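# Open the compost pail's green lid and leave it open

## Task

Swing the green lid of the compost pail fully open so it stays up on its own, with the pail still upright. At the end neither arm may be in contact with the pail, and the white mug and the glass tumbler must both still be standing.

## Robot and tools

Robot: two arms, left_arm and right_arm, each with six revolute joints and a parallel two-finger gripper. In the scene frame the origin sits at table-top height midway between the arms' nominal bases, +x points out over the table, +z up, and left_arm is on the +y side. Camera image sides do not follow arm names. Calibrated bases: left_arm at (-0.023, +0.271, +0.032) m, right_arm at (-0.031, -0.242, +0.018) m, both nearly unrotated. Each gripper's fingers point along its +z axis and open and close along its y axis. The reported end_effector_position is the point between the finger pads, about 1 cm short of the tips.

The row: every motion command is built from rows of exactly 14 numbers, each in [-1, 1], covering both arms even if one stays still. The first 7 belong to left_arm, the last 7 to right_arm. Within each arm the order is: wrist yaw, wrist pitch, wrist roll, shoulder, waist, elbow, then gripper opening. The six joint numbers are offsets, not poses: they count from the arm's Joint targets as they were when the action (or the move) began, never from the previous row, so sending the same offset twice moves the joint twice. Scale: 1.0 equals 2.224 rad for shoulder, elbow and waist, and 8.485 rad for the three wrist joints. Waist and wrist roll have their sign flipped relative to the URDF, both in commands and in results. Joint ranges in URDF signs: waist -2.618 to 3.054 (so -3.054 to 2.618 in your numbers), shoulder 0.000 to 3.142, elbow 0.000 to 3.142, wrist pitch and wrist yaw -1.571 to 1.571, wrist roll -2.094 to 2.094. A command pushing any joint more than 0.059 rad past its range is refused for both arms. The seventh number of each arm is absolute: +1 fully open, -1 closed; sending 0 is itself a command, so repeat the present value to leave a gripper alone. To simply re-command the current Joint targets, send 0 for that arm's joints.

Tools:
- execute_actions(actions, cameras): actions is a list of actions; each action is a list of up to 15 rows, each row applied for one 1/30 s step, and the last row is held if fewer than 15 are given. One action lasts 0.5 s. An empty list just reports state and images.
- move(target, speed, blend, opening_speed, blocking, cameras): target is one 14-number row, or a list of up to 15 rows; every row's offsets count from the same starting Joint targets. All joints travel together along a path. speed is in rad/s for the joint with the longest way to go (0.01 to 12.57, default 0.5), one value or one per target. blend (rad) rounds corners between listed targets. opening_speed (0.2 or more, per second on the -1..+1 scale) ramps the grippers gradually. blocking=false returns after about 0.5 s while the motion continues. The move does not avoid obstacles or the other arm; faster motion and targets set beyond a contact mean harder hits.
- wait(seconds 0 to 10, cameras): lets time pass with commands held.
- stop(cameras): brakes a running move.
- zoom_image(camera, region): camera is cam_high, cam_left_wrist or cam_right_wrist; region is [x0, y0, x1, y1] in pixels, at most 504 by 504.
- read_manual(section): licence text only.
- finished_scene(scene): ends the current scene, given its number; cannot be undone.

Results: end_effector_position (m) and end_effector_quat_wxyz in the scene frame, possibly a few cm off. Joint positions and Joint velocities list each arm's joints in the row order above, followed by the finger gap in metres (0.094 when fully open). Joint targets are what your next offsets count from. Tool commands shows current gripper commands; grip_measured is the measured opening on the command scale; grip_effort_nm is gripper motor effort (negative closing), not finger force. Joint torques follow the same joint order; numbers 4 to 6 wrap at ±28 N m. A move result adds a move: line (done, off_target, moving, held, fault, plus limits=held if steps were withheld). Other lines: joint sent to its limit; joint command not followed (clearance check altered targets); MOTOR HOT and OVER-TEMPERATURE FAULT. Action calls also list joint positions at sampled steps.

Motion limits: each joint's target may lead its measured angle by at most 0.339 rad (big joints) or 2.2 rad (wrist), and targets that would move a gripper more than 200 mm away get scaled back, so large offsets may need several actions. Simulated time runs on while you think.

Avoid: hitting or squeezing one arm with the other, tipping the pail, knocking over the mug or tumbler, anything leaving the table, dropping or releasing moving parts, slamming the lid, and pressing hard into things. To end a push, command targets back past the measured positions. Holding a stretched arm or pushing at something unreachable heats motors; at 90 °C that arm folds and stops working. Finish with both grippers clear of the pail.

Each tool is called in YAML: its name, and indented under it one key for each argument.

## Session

execute_actions:
  actions: []

zoom_image:
  camera: "cam_high"
  region: [170, 160, 350, 340]

Scene clock: 0.00 s.
left_arm: end_effector_position=(+0.3445, +0.2052, +0.2618) grip_measured=+1.000 grip_effort_nm=n/a end_effector_quat_wxyz=(+0.387, -0.070, +0.918, -0.049) | right_arm: end_effector_position=(+0.2838, -0.1894, +0.2701) grip_measured=+1.000 grip_effort_nm=n/a end_effector_quat_wxyz=(+0.501, +0.201, +0.842, +0.009)
Joint names: [wrist yaw, wrist pitch, wrist roll, shoulder, waist, elbow]
Joint positions: left_arm=[-0.142 -0.664 0.34 1.289 0.239 1.174 0.094] | right_arm=[0.59 -0.565 -0.645 1.01 -0.459 0.933 0.094]
Joint velocities: within noise
Joint torques (N m): no reading
Heat: left arm: 25 °C; right arm: 26 °C.
Joint targets: left_arm=[-0.145 -0.670 0.339 1.282 0.239 1.181] | right_arm=[0.600 -0.575 -0.644 1.004 -0.459 0.942]
Tool commands: left_gripper/opening=+1.0 right_gripper/opening=+1.0

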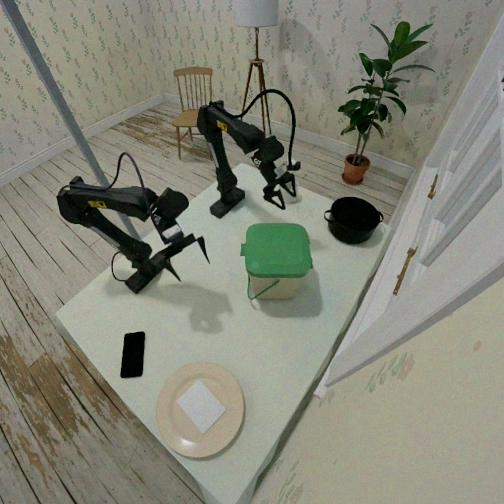

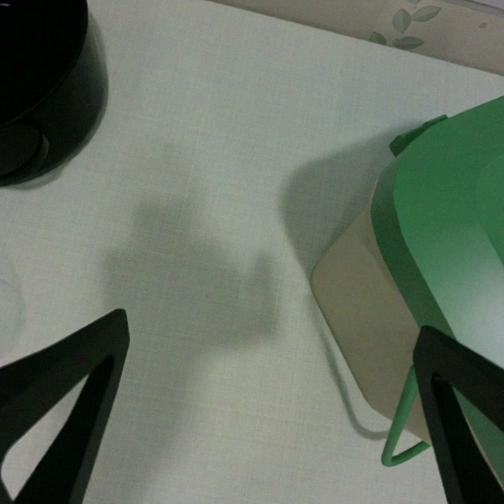

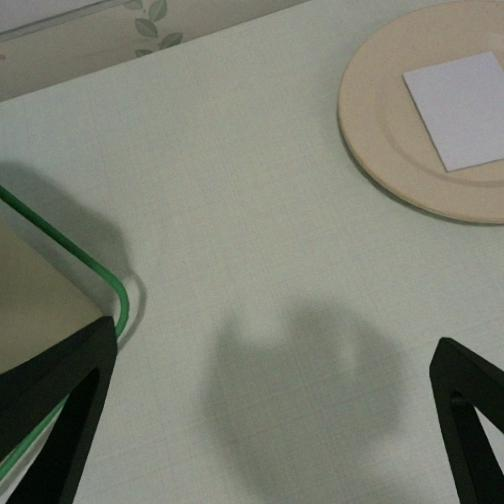

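Scaled by 2.800 (camera's finer frame: 720x720).

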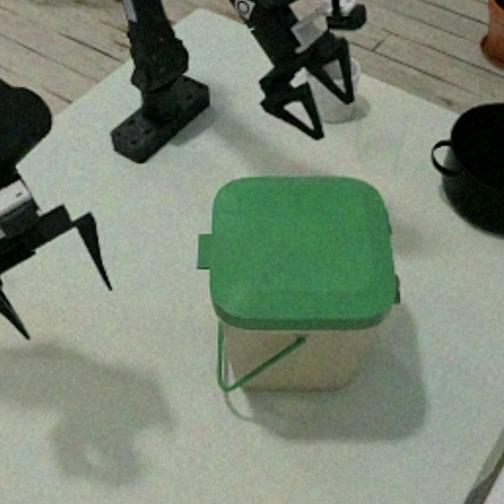

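move:
  target:
    - [0.0171,-0.0035,-0.04,-0.3183,0,-0.036,1,-0.0707,0.1197,0.2593,-0.0445,-0.0364,-0.2597,0.1]
    - [0.0171,-0.0035,-0.04,-0.3183,0.1308,-0.036,1,-0.0707,0.1197,0.2593,-0.0445,-0.0364,-0.2597,0.1]
  speed: 1.2

Scene clock: 12.60 s.
left_arm: end_effector_position=(+0.1731, +0.1571, +0.4328) grip_measured=+1.000 grip_effort_nm=-0.007 end_effector_quat_wxyz=(+0.627, +0.197, +0.733, -0.172) | right_arm: end_effector_position=(+0.2663, -0.0605, +0.2395) grip_measured=+0.103 grip_effort_nm=-0.188 end_effector_quat_wxyz=(-0.578, +0.649, -0.375, +0.323)
Joint positions: left_arm=[-0.003 -0.683 0.006 0.584 0.525 1.112 0.094] | right_arm=[0.016 0.428 1.553 0.926 -0.534 0.374 0.052]
Joint torques (N m): left_arm=[0.02 1.82 -0.07 2.07 0.51 5.45] | right_arm=[-0.2 1.86 0.03 -3.97 -0.46 6.08]
Heat: left arm: 25 °C; right arm: 26 °C.
Joint targets: left_arm=[0.000 -0.699 0.000 0.573 0.530 1.100] | right_arm=[0.000 0.440 1.556 0.905 -0.540 0.364]
move: done

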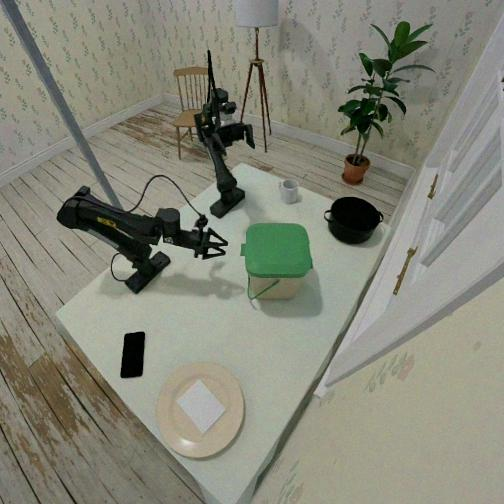

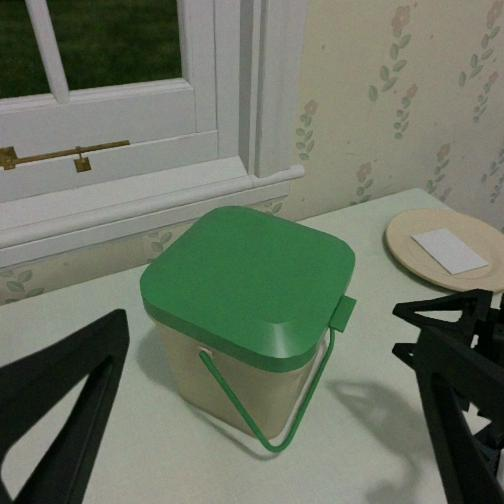

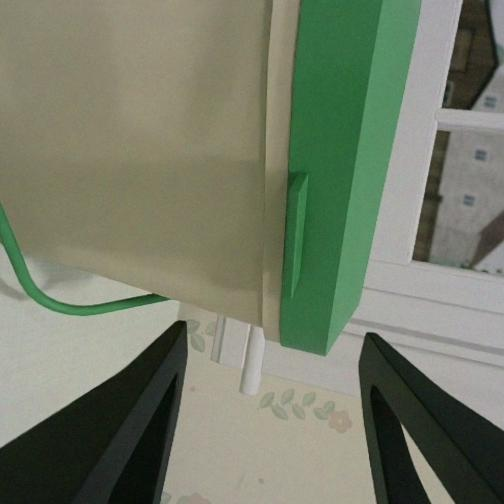

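move:
  target: [0,0,0,0,0,0,1,0,0.0235,0,0.1964,-0.0054,0.1115,0.1]
  speed: 0.25
  cameras: ["cam_left_wrist","cam_right_wrist"]

Scene clock: 26.27 s.
left_arm: end_effector_position=(+0.1731, +0.1571, +0.4327) grip_measured=+1.000 grip_effort_nm=-0.002 end_effector_quat_wxyz=(+0.627, +0.197, +0.734, -0.172) | right_arm: end_effector_position=(+0.3276, -0.0170, +0.2387) grip_measured=+0.103 grip_effort_nm=-0.188 end_effector_quat_wxyz=(-0.578, +0.653, -0.372, +0.319)
Joint positions: left_arm=[-0.003 -0.683 0.006 0.584 0.525 1.112 0.094] | right_arm=[0.016 0.617 1.555 1.325 -0.545 0.58 0.052]
Joint torques (N m): left_arm=[0.02 1.83 -0.07 2.04 0.55 5.44] | right_arm=[-0.21 1.97 0.02 -3.99 -0.54 9.51]
Heat: left arm: 27 °C; right arm: 28 °C.
Joint targets: left_arm=[0.000 -0.699 0.000 0.573 0.530 1.100] | right_arm=[0.001 0.640 1.556 1.342 -0.552 0.612]
move: done

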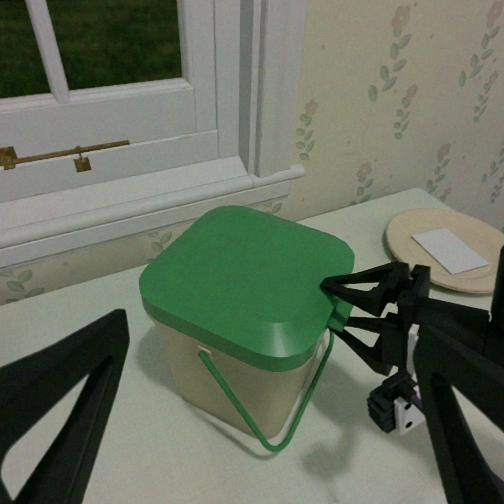

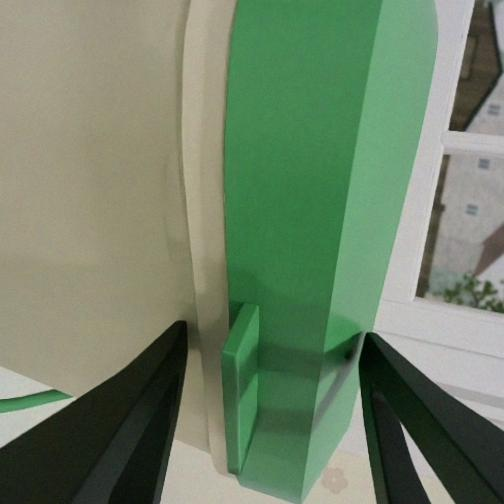

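move:
  target: [0,0,0,0,0,0,1,0,0,0,0,0,0,-0.6]
  speed: 0.25
  opening_speed: 0.5
  cameras: ["cam_left_wrist","cam_right_wrist"]

Scene clock: 31.30 s.
left_arm: end_effector_position=(+0.1731, +0.1571, +0.4327) grip_measured=+1.000 grip_effort_nm=-0.007 end_effector_quat_wxyz=(+0.627, +0.197, +0.734, -0.172) | right_arm: end_effector_position=(+0.3289, -0.0161, +0.2413) grip_measured=-0.334 grip_effort_nm=-1.013 end_effector_quat_wxyz=(-0.582, +0.649, -0.366, +0.324)
Joint positions: left_arm=[-0.003 -0.683 0.006 0.584 0.525 1.112 0.094] | right_arm=[0.016 0.641 1.563 1.333 -0.545 0.58 0.031]
Joint torques (N m): left_arm=[0 1.84 -0.07 2.07 0.54 5.46] | right_arm=[-0.21 1.75 -0.05 -4.72 -0.55 9.5]
Heat: left arm: 28 °C; right arm: 29 °C.
Joint targets: left_arm=[0.000 -0.699 0.000 0.573 0.530 1.100] | right_arm=[0.000 0.639 1.556 1.342 -0.552 0.612]
move: done

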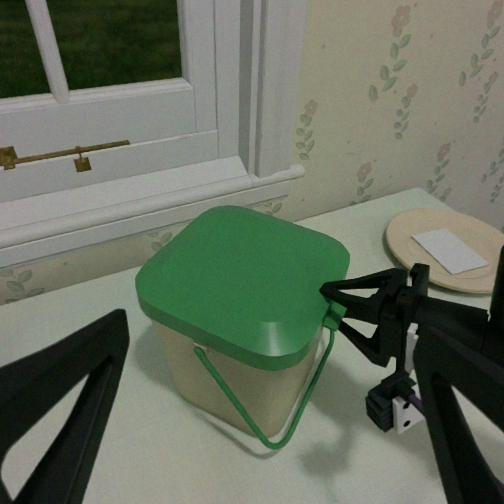

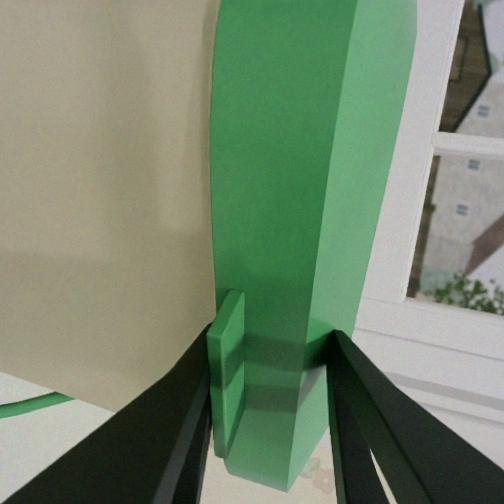

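move:
  target:
    - [0,0,0,0,0,0,1,0,-0.0451,0,-0.0366,0,0.0776,-0.38]
    - [0,0,0,0,0,0,1,0,-0.088,0,-0.0225,0,0.1923,-0.38]
    - [0,0,0,0,0,0,1,0,-0.1302,0,0.0329,-0.001,0.3457,-0.38]
  speed: 0.3
  blend: 0.03

Scene clock: 44.37 s.
left_arm: end_effector_position=(+0.1731, +0.1571, +0.4327) grip_measured=+1.000 grip_effort_nm=0.002 end_effector_quat_wxyz=(+0.627, +0.197, +0.734, -0.172) | right_arm: end_effector_position=(+0.3388, -0.0090, +0.3012) grip_measured=-0.380 grip_effort_nm=-0.418 end_effector_quat_wxyz=(-0.416, +0.767, -0.428, +0.234)
Joint positions: left_arm=[-0.003 -0.683 0.006 0.584 0.525 1.112 0.094] | right_arm=[0.014 -0.491 1.565 1.415 -0.546 1.331 0.029]
Joint velocities: left_arm=[within noise] | right_arm=[0.081 0.022 0.066 -0.012 0.017 0.007 0.006]
Joint torques (N m): left_arm=[0.03 1.84 -0.07 2.06 0.57 5.45] | right_arm=[-0.18 1.91 -0.06 -6.79 -0.65 11.54]
Heat: left arm: 29 °C; right arm: 30 °C.
Joint targets: left_arm=[0.000 -0.699 0.000 0.573 0.530 1.100] | right_arm=[0.000 -0.465 1.556 1.415 -0.554 1.381]
move: off_target (right_arm); right_arm: the elbow is farthest, 0.050 rad from its target

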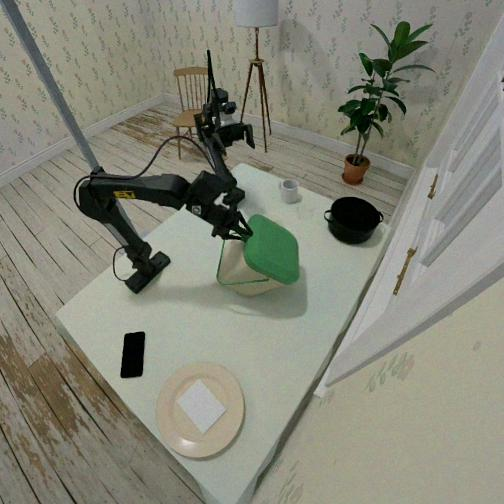

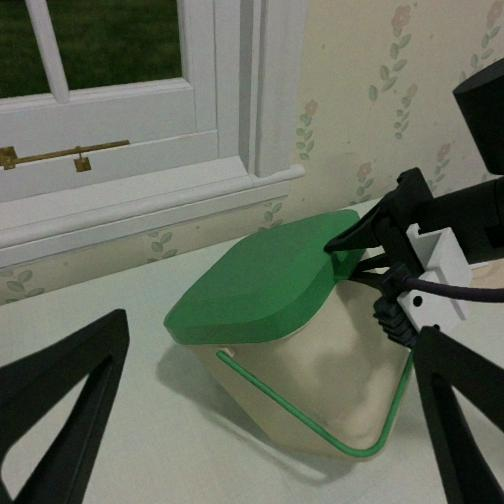

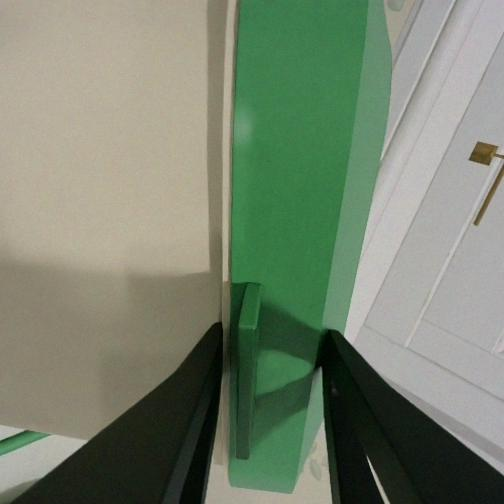

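move:
  target: [0,0,0,0,0,0,1,0,-0.0111,0,0.0293,0,0.0714,-0.4]
  speed: 0.15
  cameras: ["cam_left_wrist","cam_high"]

Scene clock: 58.10 s.
left_arm: end_effector_position=(+0.1731, +0.1571, +0.4327) grip_measured=+1.000 grip_effort_nm=-0.002 end_effector_quat_wxyz=(+0.627, +0.197, +0.734, -0.172) | right_arm: end_effector_position=(+0.3422, -0.0068, +0.3059) grip_measured=-0.397 grip_effort_nm=-0.471 end_effector_quat_wxyz=(-0.386, +0.783, -0.437, +0.218)
Joint positions: left_arm=[-0.003 -0.683 0.006 0.584 0.525 1.112 0.094] | right_arm=[0.014 -0.643 1.565 1.487 -0.546 1.477 0.028]
Joint torques (N m): left_arm=[0.01 1.84 -0.07 2.04 0.54 5.49] | right_arm=[-0.18 2.32 -0.05 -7.95 -0.61 12.64]
Heat: left arm: 30 °C; right arm: 31 °C.
Joint targets: left_arm=[0.000 -0.699 0.000 0.573 0.530 1.100] | right_arm=[0.001 -0.559 1.556 1.480 -0.554 1.540]
move: off_target (right_arm); right_arm: the wrist pitch is farthest, 0.084 rad from its target
Images, in order (width x height): cam_high 504x504, cam_left_wrist 504x504.

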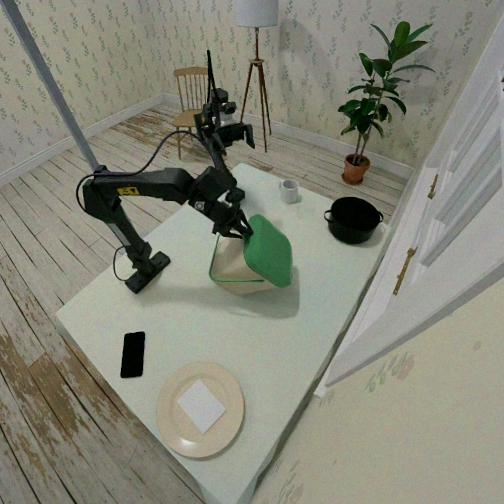

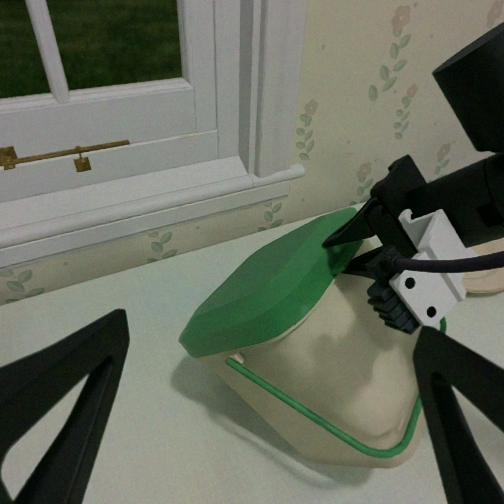

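move:
  target: [0,0,0,0,0,0,1,0,0.0664,0,-0.0882,0,-0.2433,-0.42]
  speed: 0.25
  cameras: ["cam_left_wrist","cam_right_wrist"]

Scene clock: 67.37 s.
left_arm: end_effector_position=(+0.1731, +0.1571, +0.4327) grip_measured=+1.000 grip_effort_nm=-0.007 end_effector_quat_wxyz=(+0.627, +0.197, +0.734, -0.172) | right_arm: end_effector_position=(+0.3436, -0.0059, +0.2980) grip_measured=-0.417 grip_effort_nm=-0.188 end_effector_quat_wxyz=(-0.514, +0.706, -0.395, +0.287)
Joint positions: left_arm=[-0.003 -0.683 0.006 0.584 0.525 1.112 0.094] | right_arm=[0.014 -0.002 1.565 1.32 -0.546 1.009 0.027]
Joint torques (N m): left_arm=[0.01 1.83 -0.06 2.04 0.53 5.45] | right_arm=[-0.19 1.81 -0.06 -9.4 -0.62 6.26]
Heat: left arm: 30 °C; right arm: 34 °C.
Joint targets: left_arm=[0.000 -0.699 0.000 0.573 0.530 1.100] | right_arm=[0.001 0.004 1.556 1.284 -0.554 0.999]
move: off_target (right_arm); right_arm: the shoulder is farthest, 0.036 rad from its target

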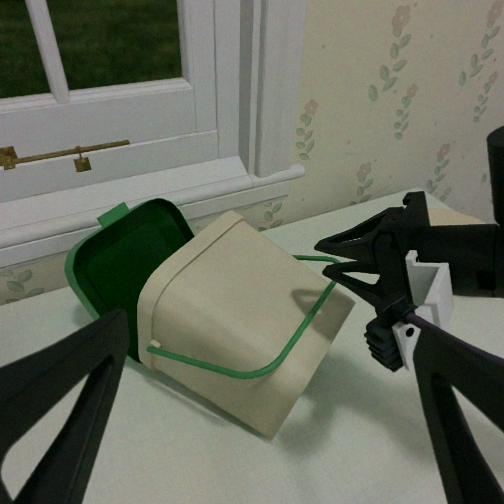

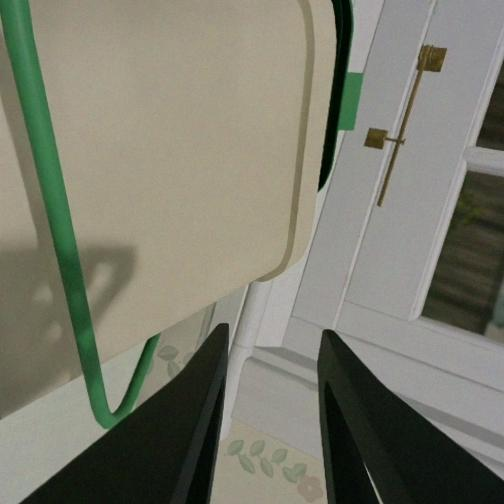

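wait:
  seconds: 0.5

zoom_image:
  camera: "cam_high"
  region: [190, 170, 370, 350]

Scene clock: 69.87 s.
left_arm: end_effector_position=(+0.1731, +0.1571, +0.4327) grip_measured=+1.000 grip_effort_nm=-0.007 end_effector_quat_wxyz=(+0.627, +0.197, +0.734, -0.172) | right_arm: end_effector_position=(+0.3436, -0.0058, +0.2981) grip_measured=-0.417 grip_effort_nm=-0.188 end_effector_quat_wxyz=(-0.514, +0.705, -0.395, +0.287)
Joint positions: left_arm=[-0.003 -0.683 0.006 0.584 0.525 1.112 0.094] | right_arm=[0.014 -0.001 1.565 1.32 -0.546 1.009 0.027]
Joint torques (N m): left_arm=[0.01 1.82 -0.07 2.04 0.54 5.46] | right_arm=[-0.19 1.79 -0.06 -9.37 -0.62 6.26]
Heat: left arm: 30 °C; right arm: 34 °C.
Joint targets: left_arm=[0.000 -0.699 0.000 0.573 0.530 1.100] | right_arm=[0.001 0.004 1.556 1.284 -0.554 0.999]
Tool commands: left_gripper/opening=+1.0 right_gripper/opening=-0.42
wait: 0.50 s; at rest from the start

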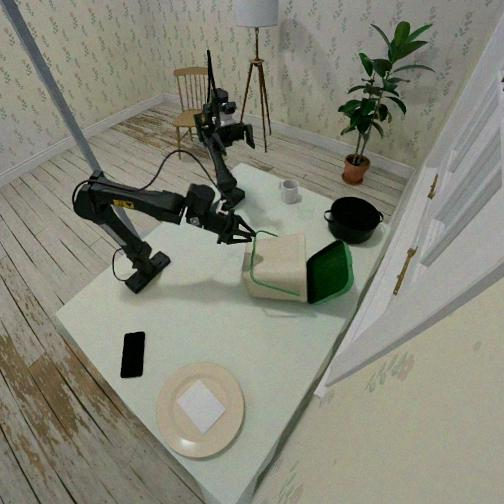

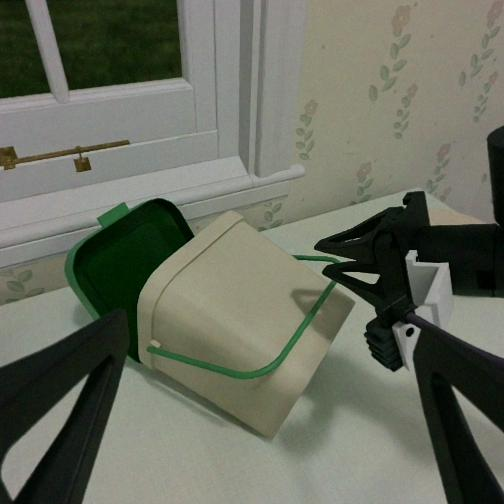

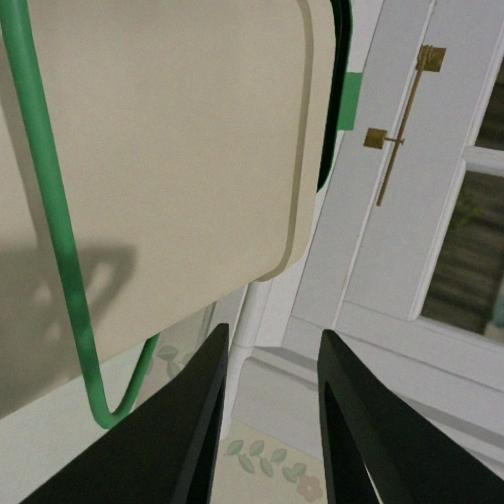

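Scaled by 2.800 (camera's finer frame: 720x720).

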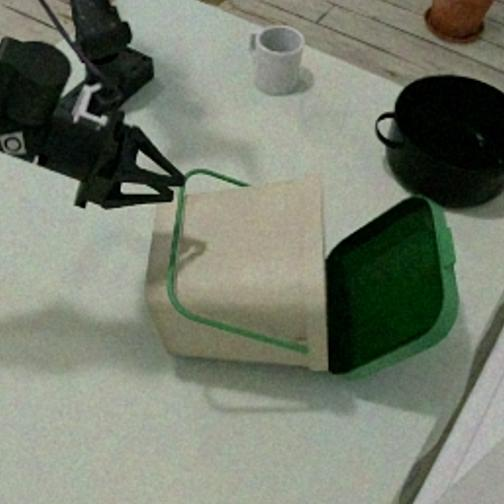

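zoom_image:
  camera: "cam_left_wrist"
  region: [130, 180, 380, 430]

zoom_image:
  camera: "cam_high"
  region: [230, 220, 330, 320]

Scaled by 2.016 (camera's finer frame: 720x720).

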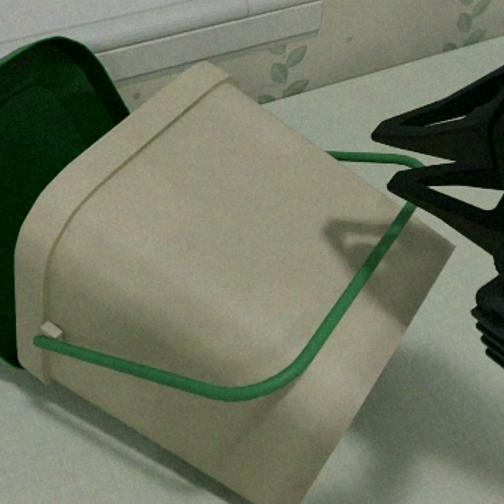

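Scaled by 5.040 (camera's finer frame: 720x720).

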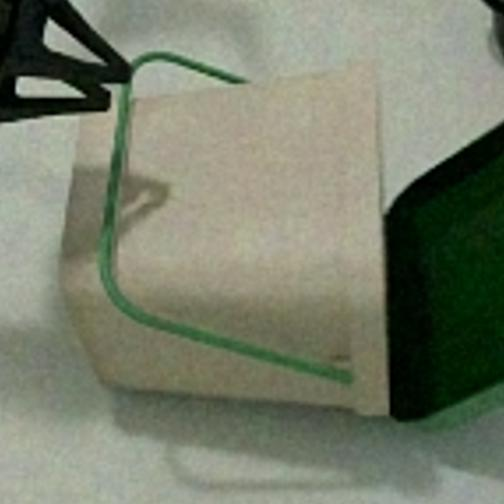

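move:
  target: [0,0,0,0,0,0,1,0,-0.1285,0,0.2437,0,0.5906,-0.4]
  speed: 0.8

Scene clock: 134.20 s.
left_arm: end_effector_position=(+0.1731, +0.1571, +0.4326) grip_measured=+1.000 grip_effort_nm=0.002 end_effector_quat_wxyz=(+0.627, +0.197, +0.734, -0.172) | right_arm: end_effector_position=(+0.3728, +0.0128, +0.4241) grip_measured=-0.403 grip_effort_nm=0.120 end_effector_quat_wxyz=(-0.414, +0.769, -0.429, +0.233)
Joint positions: left_arm=[-0.003 -0.683 0.006 0.584 0.525 1.112 0.094] | right_arm=[0.014 -1.067 1.565 1.803 -0.546 2.289 0.028]
Joint torques (N m): left_arm=[0.01 1.83 -0.06 2.03 0.57 5.48] | right_arm=[-0.18 1.47 -0.05 -7.24 -0.65 7.69]
Heat: left arm: 32 °C; right arm: 34 °C.
Joint targets: left_arm=[0.000 -0.699 0.000 0.573 0.530 1.100] | right_arm=[0.001 -1.086 1.556 1.826 -0.554 2.313]
move: done

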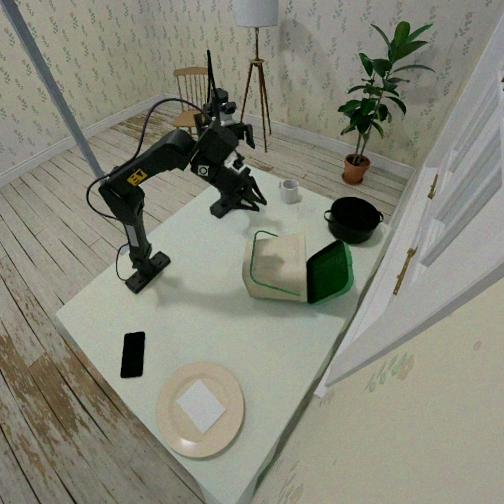

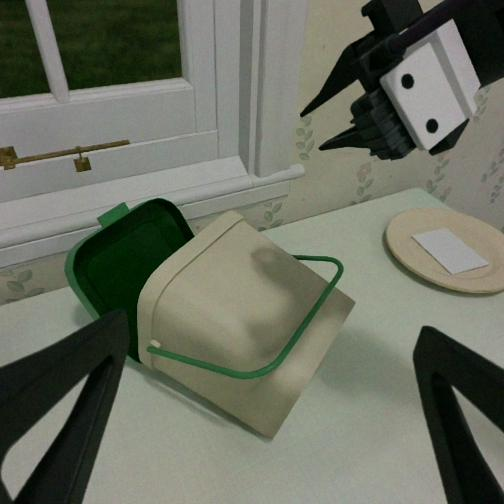

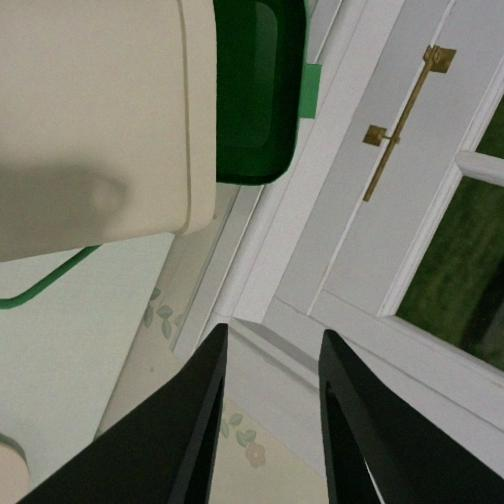

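move:
  target: [0,0,0,0,0,0,1,0,-0.0464,0,0.0806,-0.043,-0.0127,0]
  speed: 0.5

Scene clock: 172.07 s.
left_arm: end_effector_position=(+0.1731, +0.1571, +0.4326) grip_measured=+1.000 grip_effort_nm=0.007 end_effector_quat_wxyz=(+0.627, +0.197, +0.734, -0.172) | right_arm: end_effector_position=(+0.3196, +0.0320, +0.2827) grip_measured=-0.003 grip_effort_nm=0.120 end_effector_quat_wxyz=(-0.188, +0.877, -0.431, +0.098)
Joint positions: left_arm=[-0.003 -0.683 0.006 0.584 0.525 1.112 0.094] | right_arm=[0.014 -1.45 1.565 1.986 -0.647 2.291 0.047]
Joint torques (N m): left_arm=[0.01 1.83 -0.06 2.06 0.53 5.46] | right_arm=[-0.17 0.77 -0.07 -9.33 -0.18 4.89]
Heat: left arm: 33 °C; right arm: 35 °C.
Joint targets: left_arm=[0.000 -0.699 0.000 0.573 0.530 1.100] | right_arm=[0.000 -1.480 1.556 2.005 -0.650 2.284]
move: done

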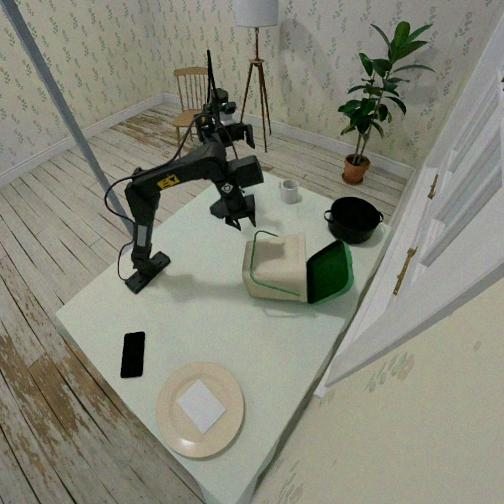

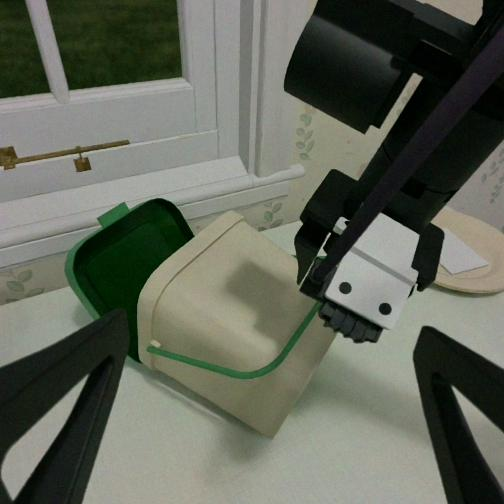

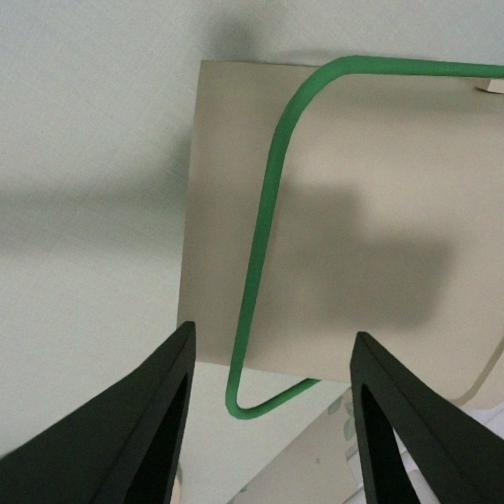

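move:
  target: [0,0,0,0,0,0,1,0,0.0315,0,0.007,0,-0.1129,0]
  speed: 0.2

Scene clock: 188.53 s.
left_arm: end_effector_position=(+0.1731, +0.1571, +0.4326) grip_measured=+1.000 grip_effort_nm=0.002 end_effector_quat_wxyz=(+0.627, +0.197, +0.734, -0.172) | right_arm: end_effector_position=(+0.3409, +0.0487, +0.2213) grip_measured=-0.003 grip_effort_nm=0.115 end_effector_quat_wxyz=(-0.184, +0.878, -0.431, +0.096)
Joint positions: left_arm=[-0.003 -0.683 0.006 0.584 0.525 1.112 0.094] | right_arm=[0.014 -1.199 1.565 1.996 -0.647 2.043 0.047]
Joint torques (N m): left_arm=[0.02 1.83 -0.07 2.03 0.55 5.46] | right_arm=[-0.17 0.95 -0.06 -9.7 -0.18 5.24]
Heat: left arm: 33 °C; right arm: 33 °C.
Joint targets: left_arm=[0.000 -0.699 0.000 0.573 0.530 1.100] | right_arm=[0.000 -1.212 1.556 2.021 -0.650 2.033]
move: done

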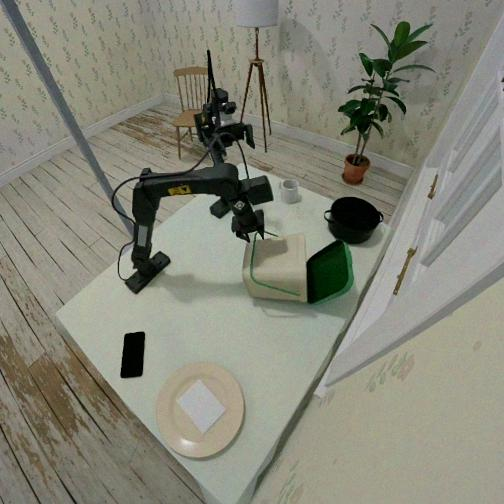

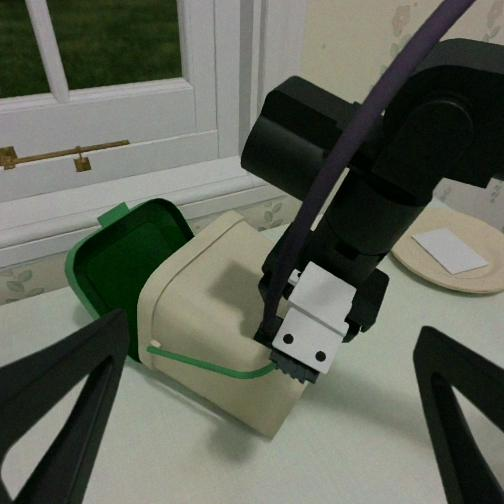

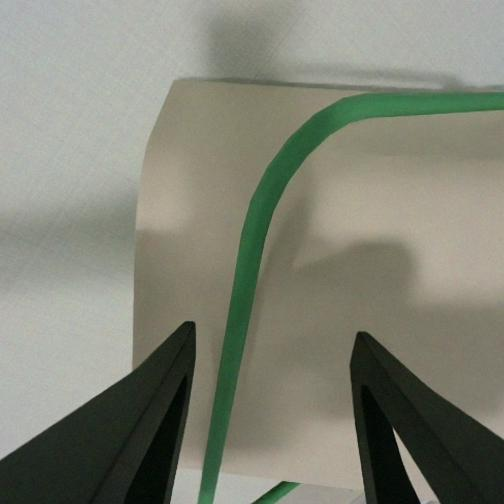

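move:
  target: [0,0,0,0,0,0,1,0,0.009,0,-0.0247,0,-0.0592,0]
  speed: 0.12
  cameras: ["cam_right_wrist"]

Scene clock: 197.30 s.
left_arm: end_effector_position=(+0.1731, +0.1571, +0.4326) grip_measured=+1.000 grip_effort_nm=-0.002 end_effector_quat_wxyz=(+0.627, +0.197, +0.734, -0.172) | right_arm: end_effector_position=(+0.3375, +0.0464, +0.1933) grip_measured=-0.003 grip_effort_nm=0.120 end_effector_quat_wxyz=(-0.170, +0.881, -0.432, +0.089)
Joint positions: left_arm=[-0.003 -0.683 0.006 0.584 0.525 1.112 0.094] | right_arm=[0.012 -1.125 1.565 1.985 -0.647 1.926 0.047]
Joint torques (N m): left_arm=[0.01 1.84 -0.06 2.03 0.55 5.44] | right_arm=[-0.16 0.93 -0.06 -13.57 -0.2 4.14]
Heat: left arm: 34 °C; right arm: 33 °C.
Joint targets: left_arm=[0.000 -0.699 0.000 0.573 0.530 1.100] | right_arm=[0.000 -1.136 1.556 1.966 -0.650 1.901]
move: done

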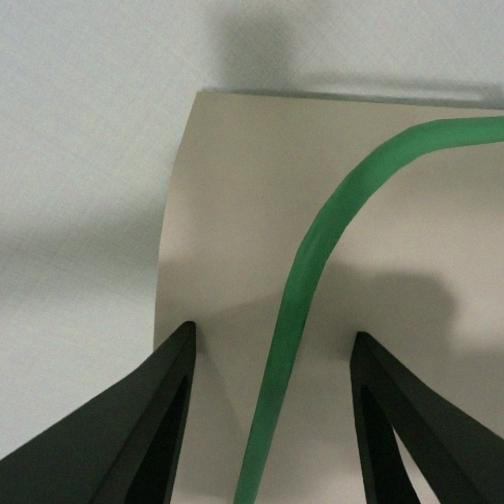

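move:
  target: [0,0,0,0,0,0,1,0,0,0,0,0.0292,0,0]
  speed: 0.12
  cameras: ["cam_right_wrist"]

Scene clock: 203.70 s.
left_arm: end_effector_position=(+0.1731, +0.1571, +0.4326) grip_measured=+1.000 grip_effort_nm=-0.007 end_effector_quat_wxyz=(+0.627, +0.197, +0.734, -0.172) | right_arm: end_effector_position=(+0.3482, +0.0321, +0.1941) grip_measured=-0.003 grip_effort_nm=0.115 end_effector_quat_wxyz=(-0.175, +0.871, -0.452, +0.081)
Joint positions: left_arm=[-0.003 -0.683 0.006 0.584 0.525 1.112 0.094] | right_arm=[-0.015 -1.125 1.562 1.983 -0.599 1.925 0.047]
Joint torques (N m): left_arm=[0.01 1.82 -0.06 2.02 0.51 5.5] | right_arm=[0.11 0.93 -0.03 -13.35 1.16 4.18]
Heat: left arm: 34 °C; right arm: 33 °C.
Joint targets: left_arm=[0.000 -0.699 0.000 0.573 0.530 1.100] | right_arm=[0.001 -1.136 1.556 1.966 -0.585 1.901]
move: done

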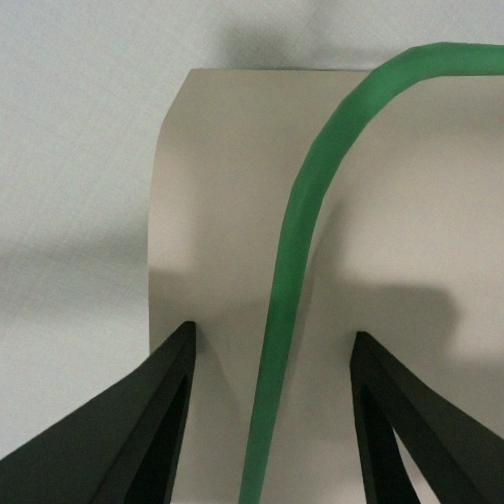

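move:
  target: [0,0,0,0,0,0,1,0,0,0,0,0,0,-0.92]
  opening_speed: 0.4
  cameras: ["cam_right_wrist","cam_left_wrist"]

Scene clock: 208.37 s.
left_arm: end_effector_position=(+0.1731, +0.1571, +0.4326) grip_measured=+1.000 grip_effort_nm=-0.002 end_effector_quat_wxyz=(+0.627, +0.197, +0.734, -0.172) | right_arm: end_effector_position=(+0.3504, +0.0272, +0.1937) grip_measured=-0.878 grip_effort_nm=-1.048 end_effector_quat_wxyz=(-0.171, +0.864, -0.465, +0.084)
Joint positions: left_arm=[-0.003 -0.683 0.006 0.584 0.525 1.112 0.094] | right_arm=[-0.003 -1.13 1.541 1.983 -0.592 1.925 0.006]
Joint torques (N m): left_arm=[0.01 1.83 -0.06 2.06 0.51 5.46] | right_arm=[-0.01 0.96 0.15 -13.34 0.61 4.16]
Heat: left arm: 34 °C; right arm: 34 °C.
Joint targets: left_arm=[0.000 -0.699 0.000 0.573 0.530 1.100] | right_arm=[0.001 -1.136 1.556 1.966 -0.585 1.901]
move: done
Images, in order (width x height): cam_left_wrist 504x504, cam_right_wrist 504x504.

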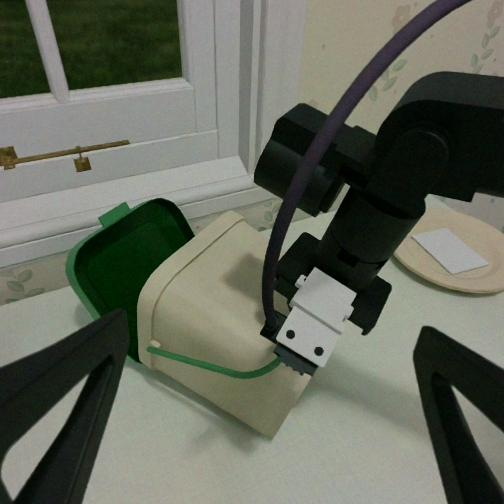

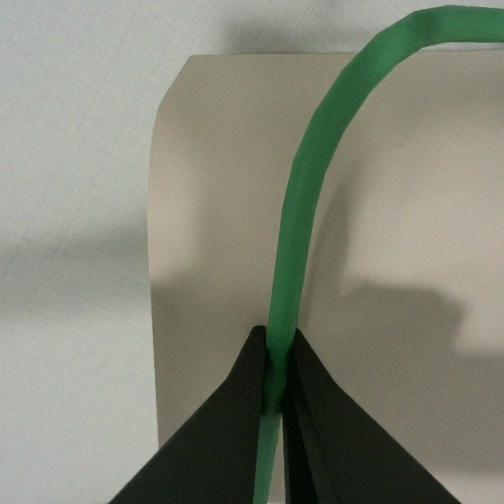

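move:
  target:
    - [0,0,0,0,0,0,1,0,0.0328,0,0.0458,0,0.1009,-0.96]
    - [0,0,0,0,0,0,1,0,0.0134,0,0.0013,0,0.1307,-0.96]
  speed: 0.2
  blend: 0.02

Scene clock: 236.13 s.
left_arm: end_effector_position=(+0.1731, +0.1571, +0.4326) grip_measured=+1.000 grip_effort_nm=-0.002 end_effector_quat_wxyz=(+0.627, +0.197, +0.734, -0.172) | right_arm: end_effector_position=(+0.4037, +0.0615, +0.2714) grip_measured=-0.882 grip_effort_nm=-1.062 end_effector_quat_wxyz=(-0.300, +0.829, -0.446, +0.153)
Joint positions: left_arm=[-0.003 -0.683 0.006 0.584 0.525 1.112 0.094] | right_arm=[0.002 -1.009 1.547 2.029 -0.589 2.155 0.006]
Joint torques (N m): left_arm=[0.01 1.85 -0.08 2.03 0.53 5.48] | right_arm=[-0.06 1.24 0.12 -18.07 0.34 9.73]
Heat: left arm: 34 °C; right arm: 39 °C.
Joint targets: left_arm=[0.000 -0.699 0.000 0.573 0.530 1.100] | right_arm=[0.001 -1.023 1.556 1.969 -0.585 2.192]
move: off_target (right_arm); right_arm: the shoulder is farthest, 0.060 rad from its target

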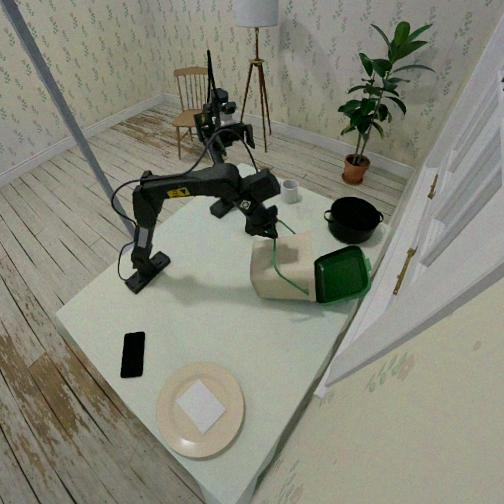

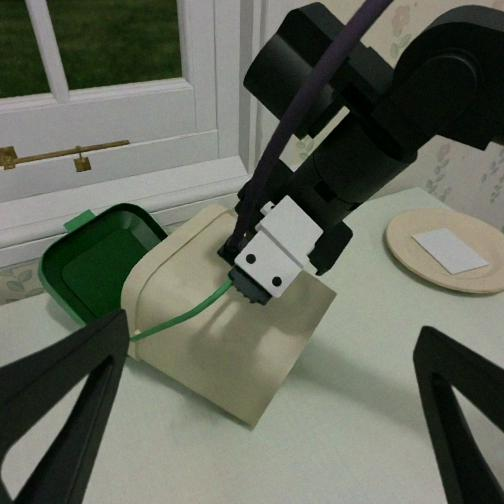

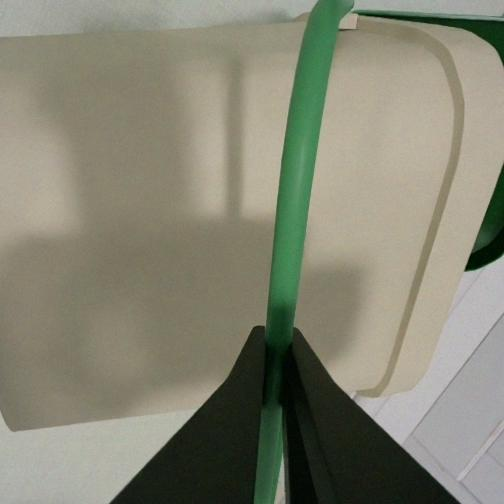

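move:
  target: [0,0,0,0,0,0,1,0,0.0276,0,-0.0837,0,-0.099,-0.97]
  speed: 0.15

Scene clock: 243.77 s.
left_arm: end_effector_position=(+0.1731, +0.1571, +0.4326) grip_measured=+1.000 grip_effort_nm=0.007 end_effector_quat_wxyz=(+0.627, +0.197, +0.734, -0.172) | right_arm: end_effector_position=(+0.3935, +0.0546, +0.3086) grip_measured=-0.883 grip_effort_nm=-1.067 end_effector_quat_wxyz=(-0.361, +0.807, -0.429, +0.185)
Joint positions: left_arm=[-0.003 -0.683 0.006 0.584 0.525 1.112 0.094] | right_arm=[0.001 -0.841 1.555 1.863 -0.589 1.97 0.006]
Joint torques (N m): left_arm=[0 1.84 -0.06 2.02 0.54 5.46] | right_arm=[-0.05 2 0.04 -18.55 0.34 6.64]
Heat: left arm: 34 °C; right arm: 41 °C.
Joint targets: left_arm=[0.000 -0.699 0.000 0.573 0.530 1.100] | right_arm=[0.000 -0.789 1.556 1.783 -0.585 1.972]
move: off_target (right_arm); right_arm: the shoulder is farthest, 0.080 rad from its target

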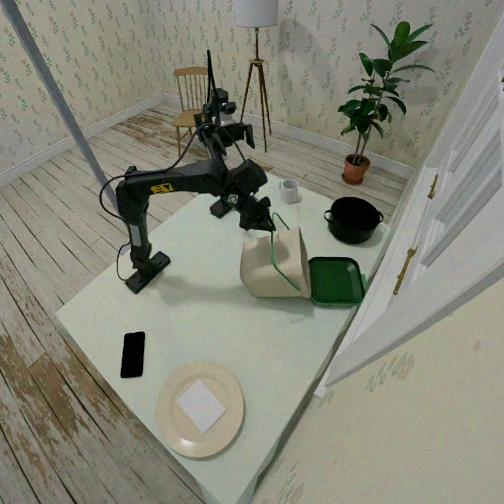

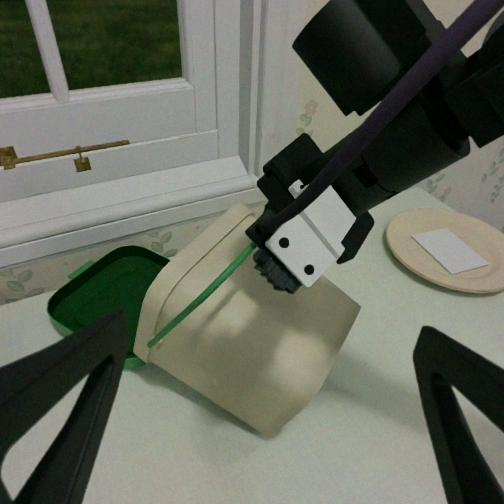

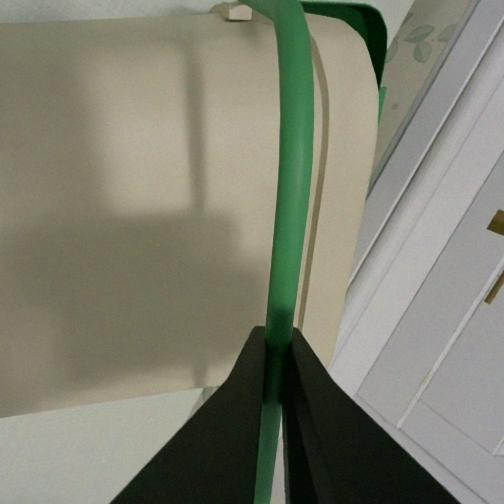

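move:
  target: [0,0,0,0,0,0,1,0,-0.0189,0,-0.0522,0,0.02,-0.97]
  speed: 0.12

Scene clock: 249.43 s.
left_arm: end_effector_position=(+0.1731, +0.1571, +0.4326) grip_measured=+1.000 grip_effort_nm=-0.002 end_effector_quat_wxyz=(+0.627, +0.197, +0.734, -0.172) | right_arm: end_effector_position=(+0.3544, +0.0274, +0.3427) grip_measured=-0.883 grip_effort_nm=-1.062 end_effector_quat_wxyz=(-0.356, +0.809, -0.431, +0.182)
Joint positions: left_arm=[-0.003 -0.683 0.006 0.584 0.525 1.112 0.094] | right_arm=[0.001 -0.982 1.555 1.736 -0.589 1.97 0.006]
Joint torques (N m): left_arm=[0.01 1.84 -0.06 2.07 0.53 5.48] | right_arm=[-0.06 1.8 0.05 -15.92 0.35 10.48]
Heat: left arm: 34 °C; right arm: 43 °C.
Joint targets: left_arm=[0.000 -0.699 0.000 0.573 0.530 1.100] | right_arm=[0.000 -0.949 1.556 1.666 -0.585 2.016]
move: off_target (right_arm); right_arm: the shoulder is farthest, 0.069 rad from its target

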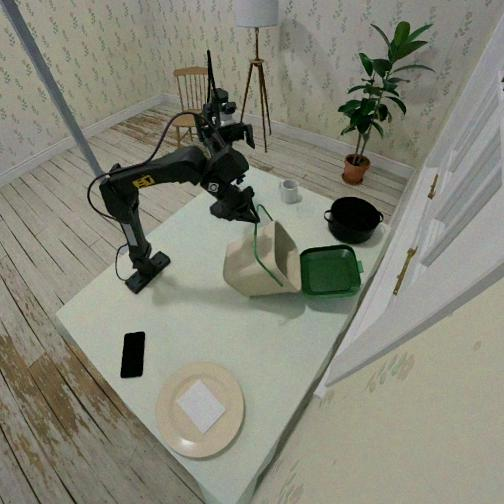

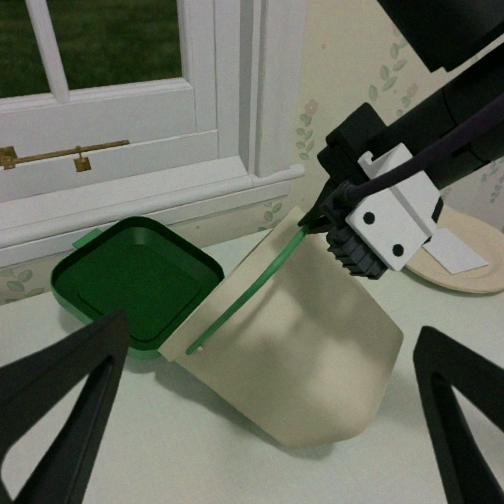

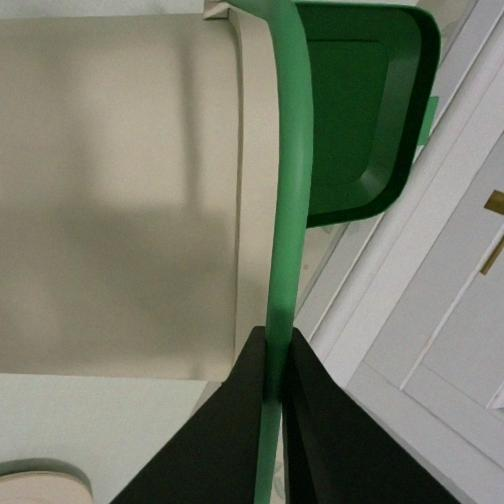

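move:
  target: [0,0,0,0,0,0,1,0,-0.0111,0,-0.0437,0,-0.0019,-0.97]
  speed: 0.12

Scene clock: 256.07 s.
left_arm: end_effector_position=(+0.1731, +0.1571, +0.4326) grip_measured=+1.000 grip_effort_nm=-0.007 end_effector_quat_wxyz=(+0.627, +0.197, +0.734, -0.172) | right_arm: end_effector_position=(+0.3212, +0.0042, +0.3692) grip_measured=-0.883 grip_effort_nm=-1.067 end_effector_quat_wxyz=(-0.357, +0.809, -0.431, +0.183)
Joint positions: left_arm=[-0.003 -0.683 0.006 0.584 0.525 1.112 0.094] | right_arm=[0.001 -1.085 1.555 1.631 -0.589 1.97 0.005]
Joint torques (N m): left_arm=[0.01 1.84 -0.07 2.07 0.53 5.48] | right_arm=[-0.05 1.89 0.04 -13.65 0.35 9.77]
Heat: left arm: 34 °C; right arm: 43 °C.
Joint targets: left_arm=[0.000 -0.699 0.000 0.573 0.530 1.100] | right_arm=[0.000 -1.043 1.556 1.569 -0.585 2.012]
move: off_target (right_arm); right_arm: the shoulder is farthest, 0.062 rad from its target

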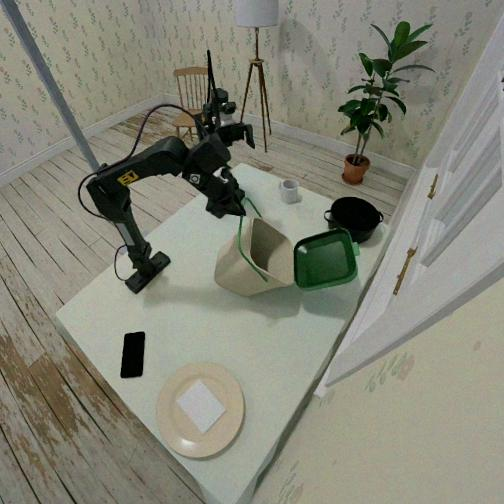

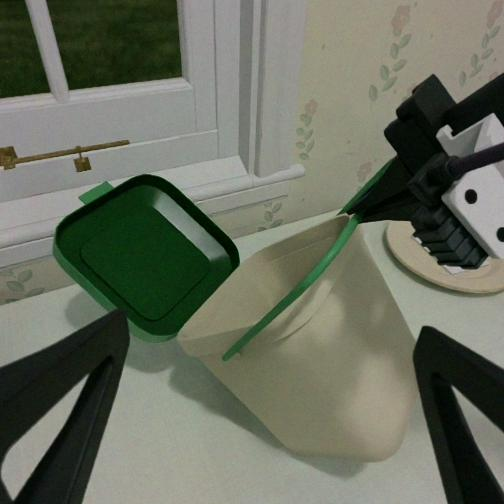

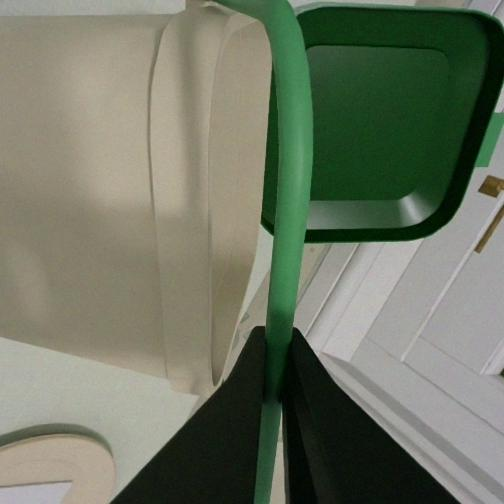

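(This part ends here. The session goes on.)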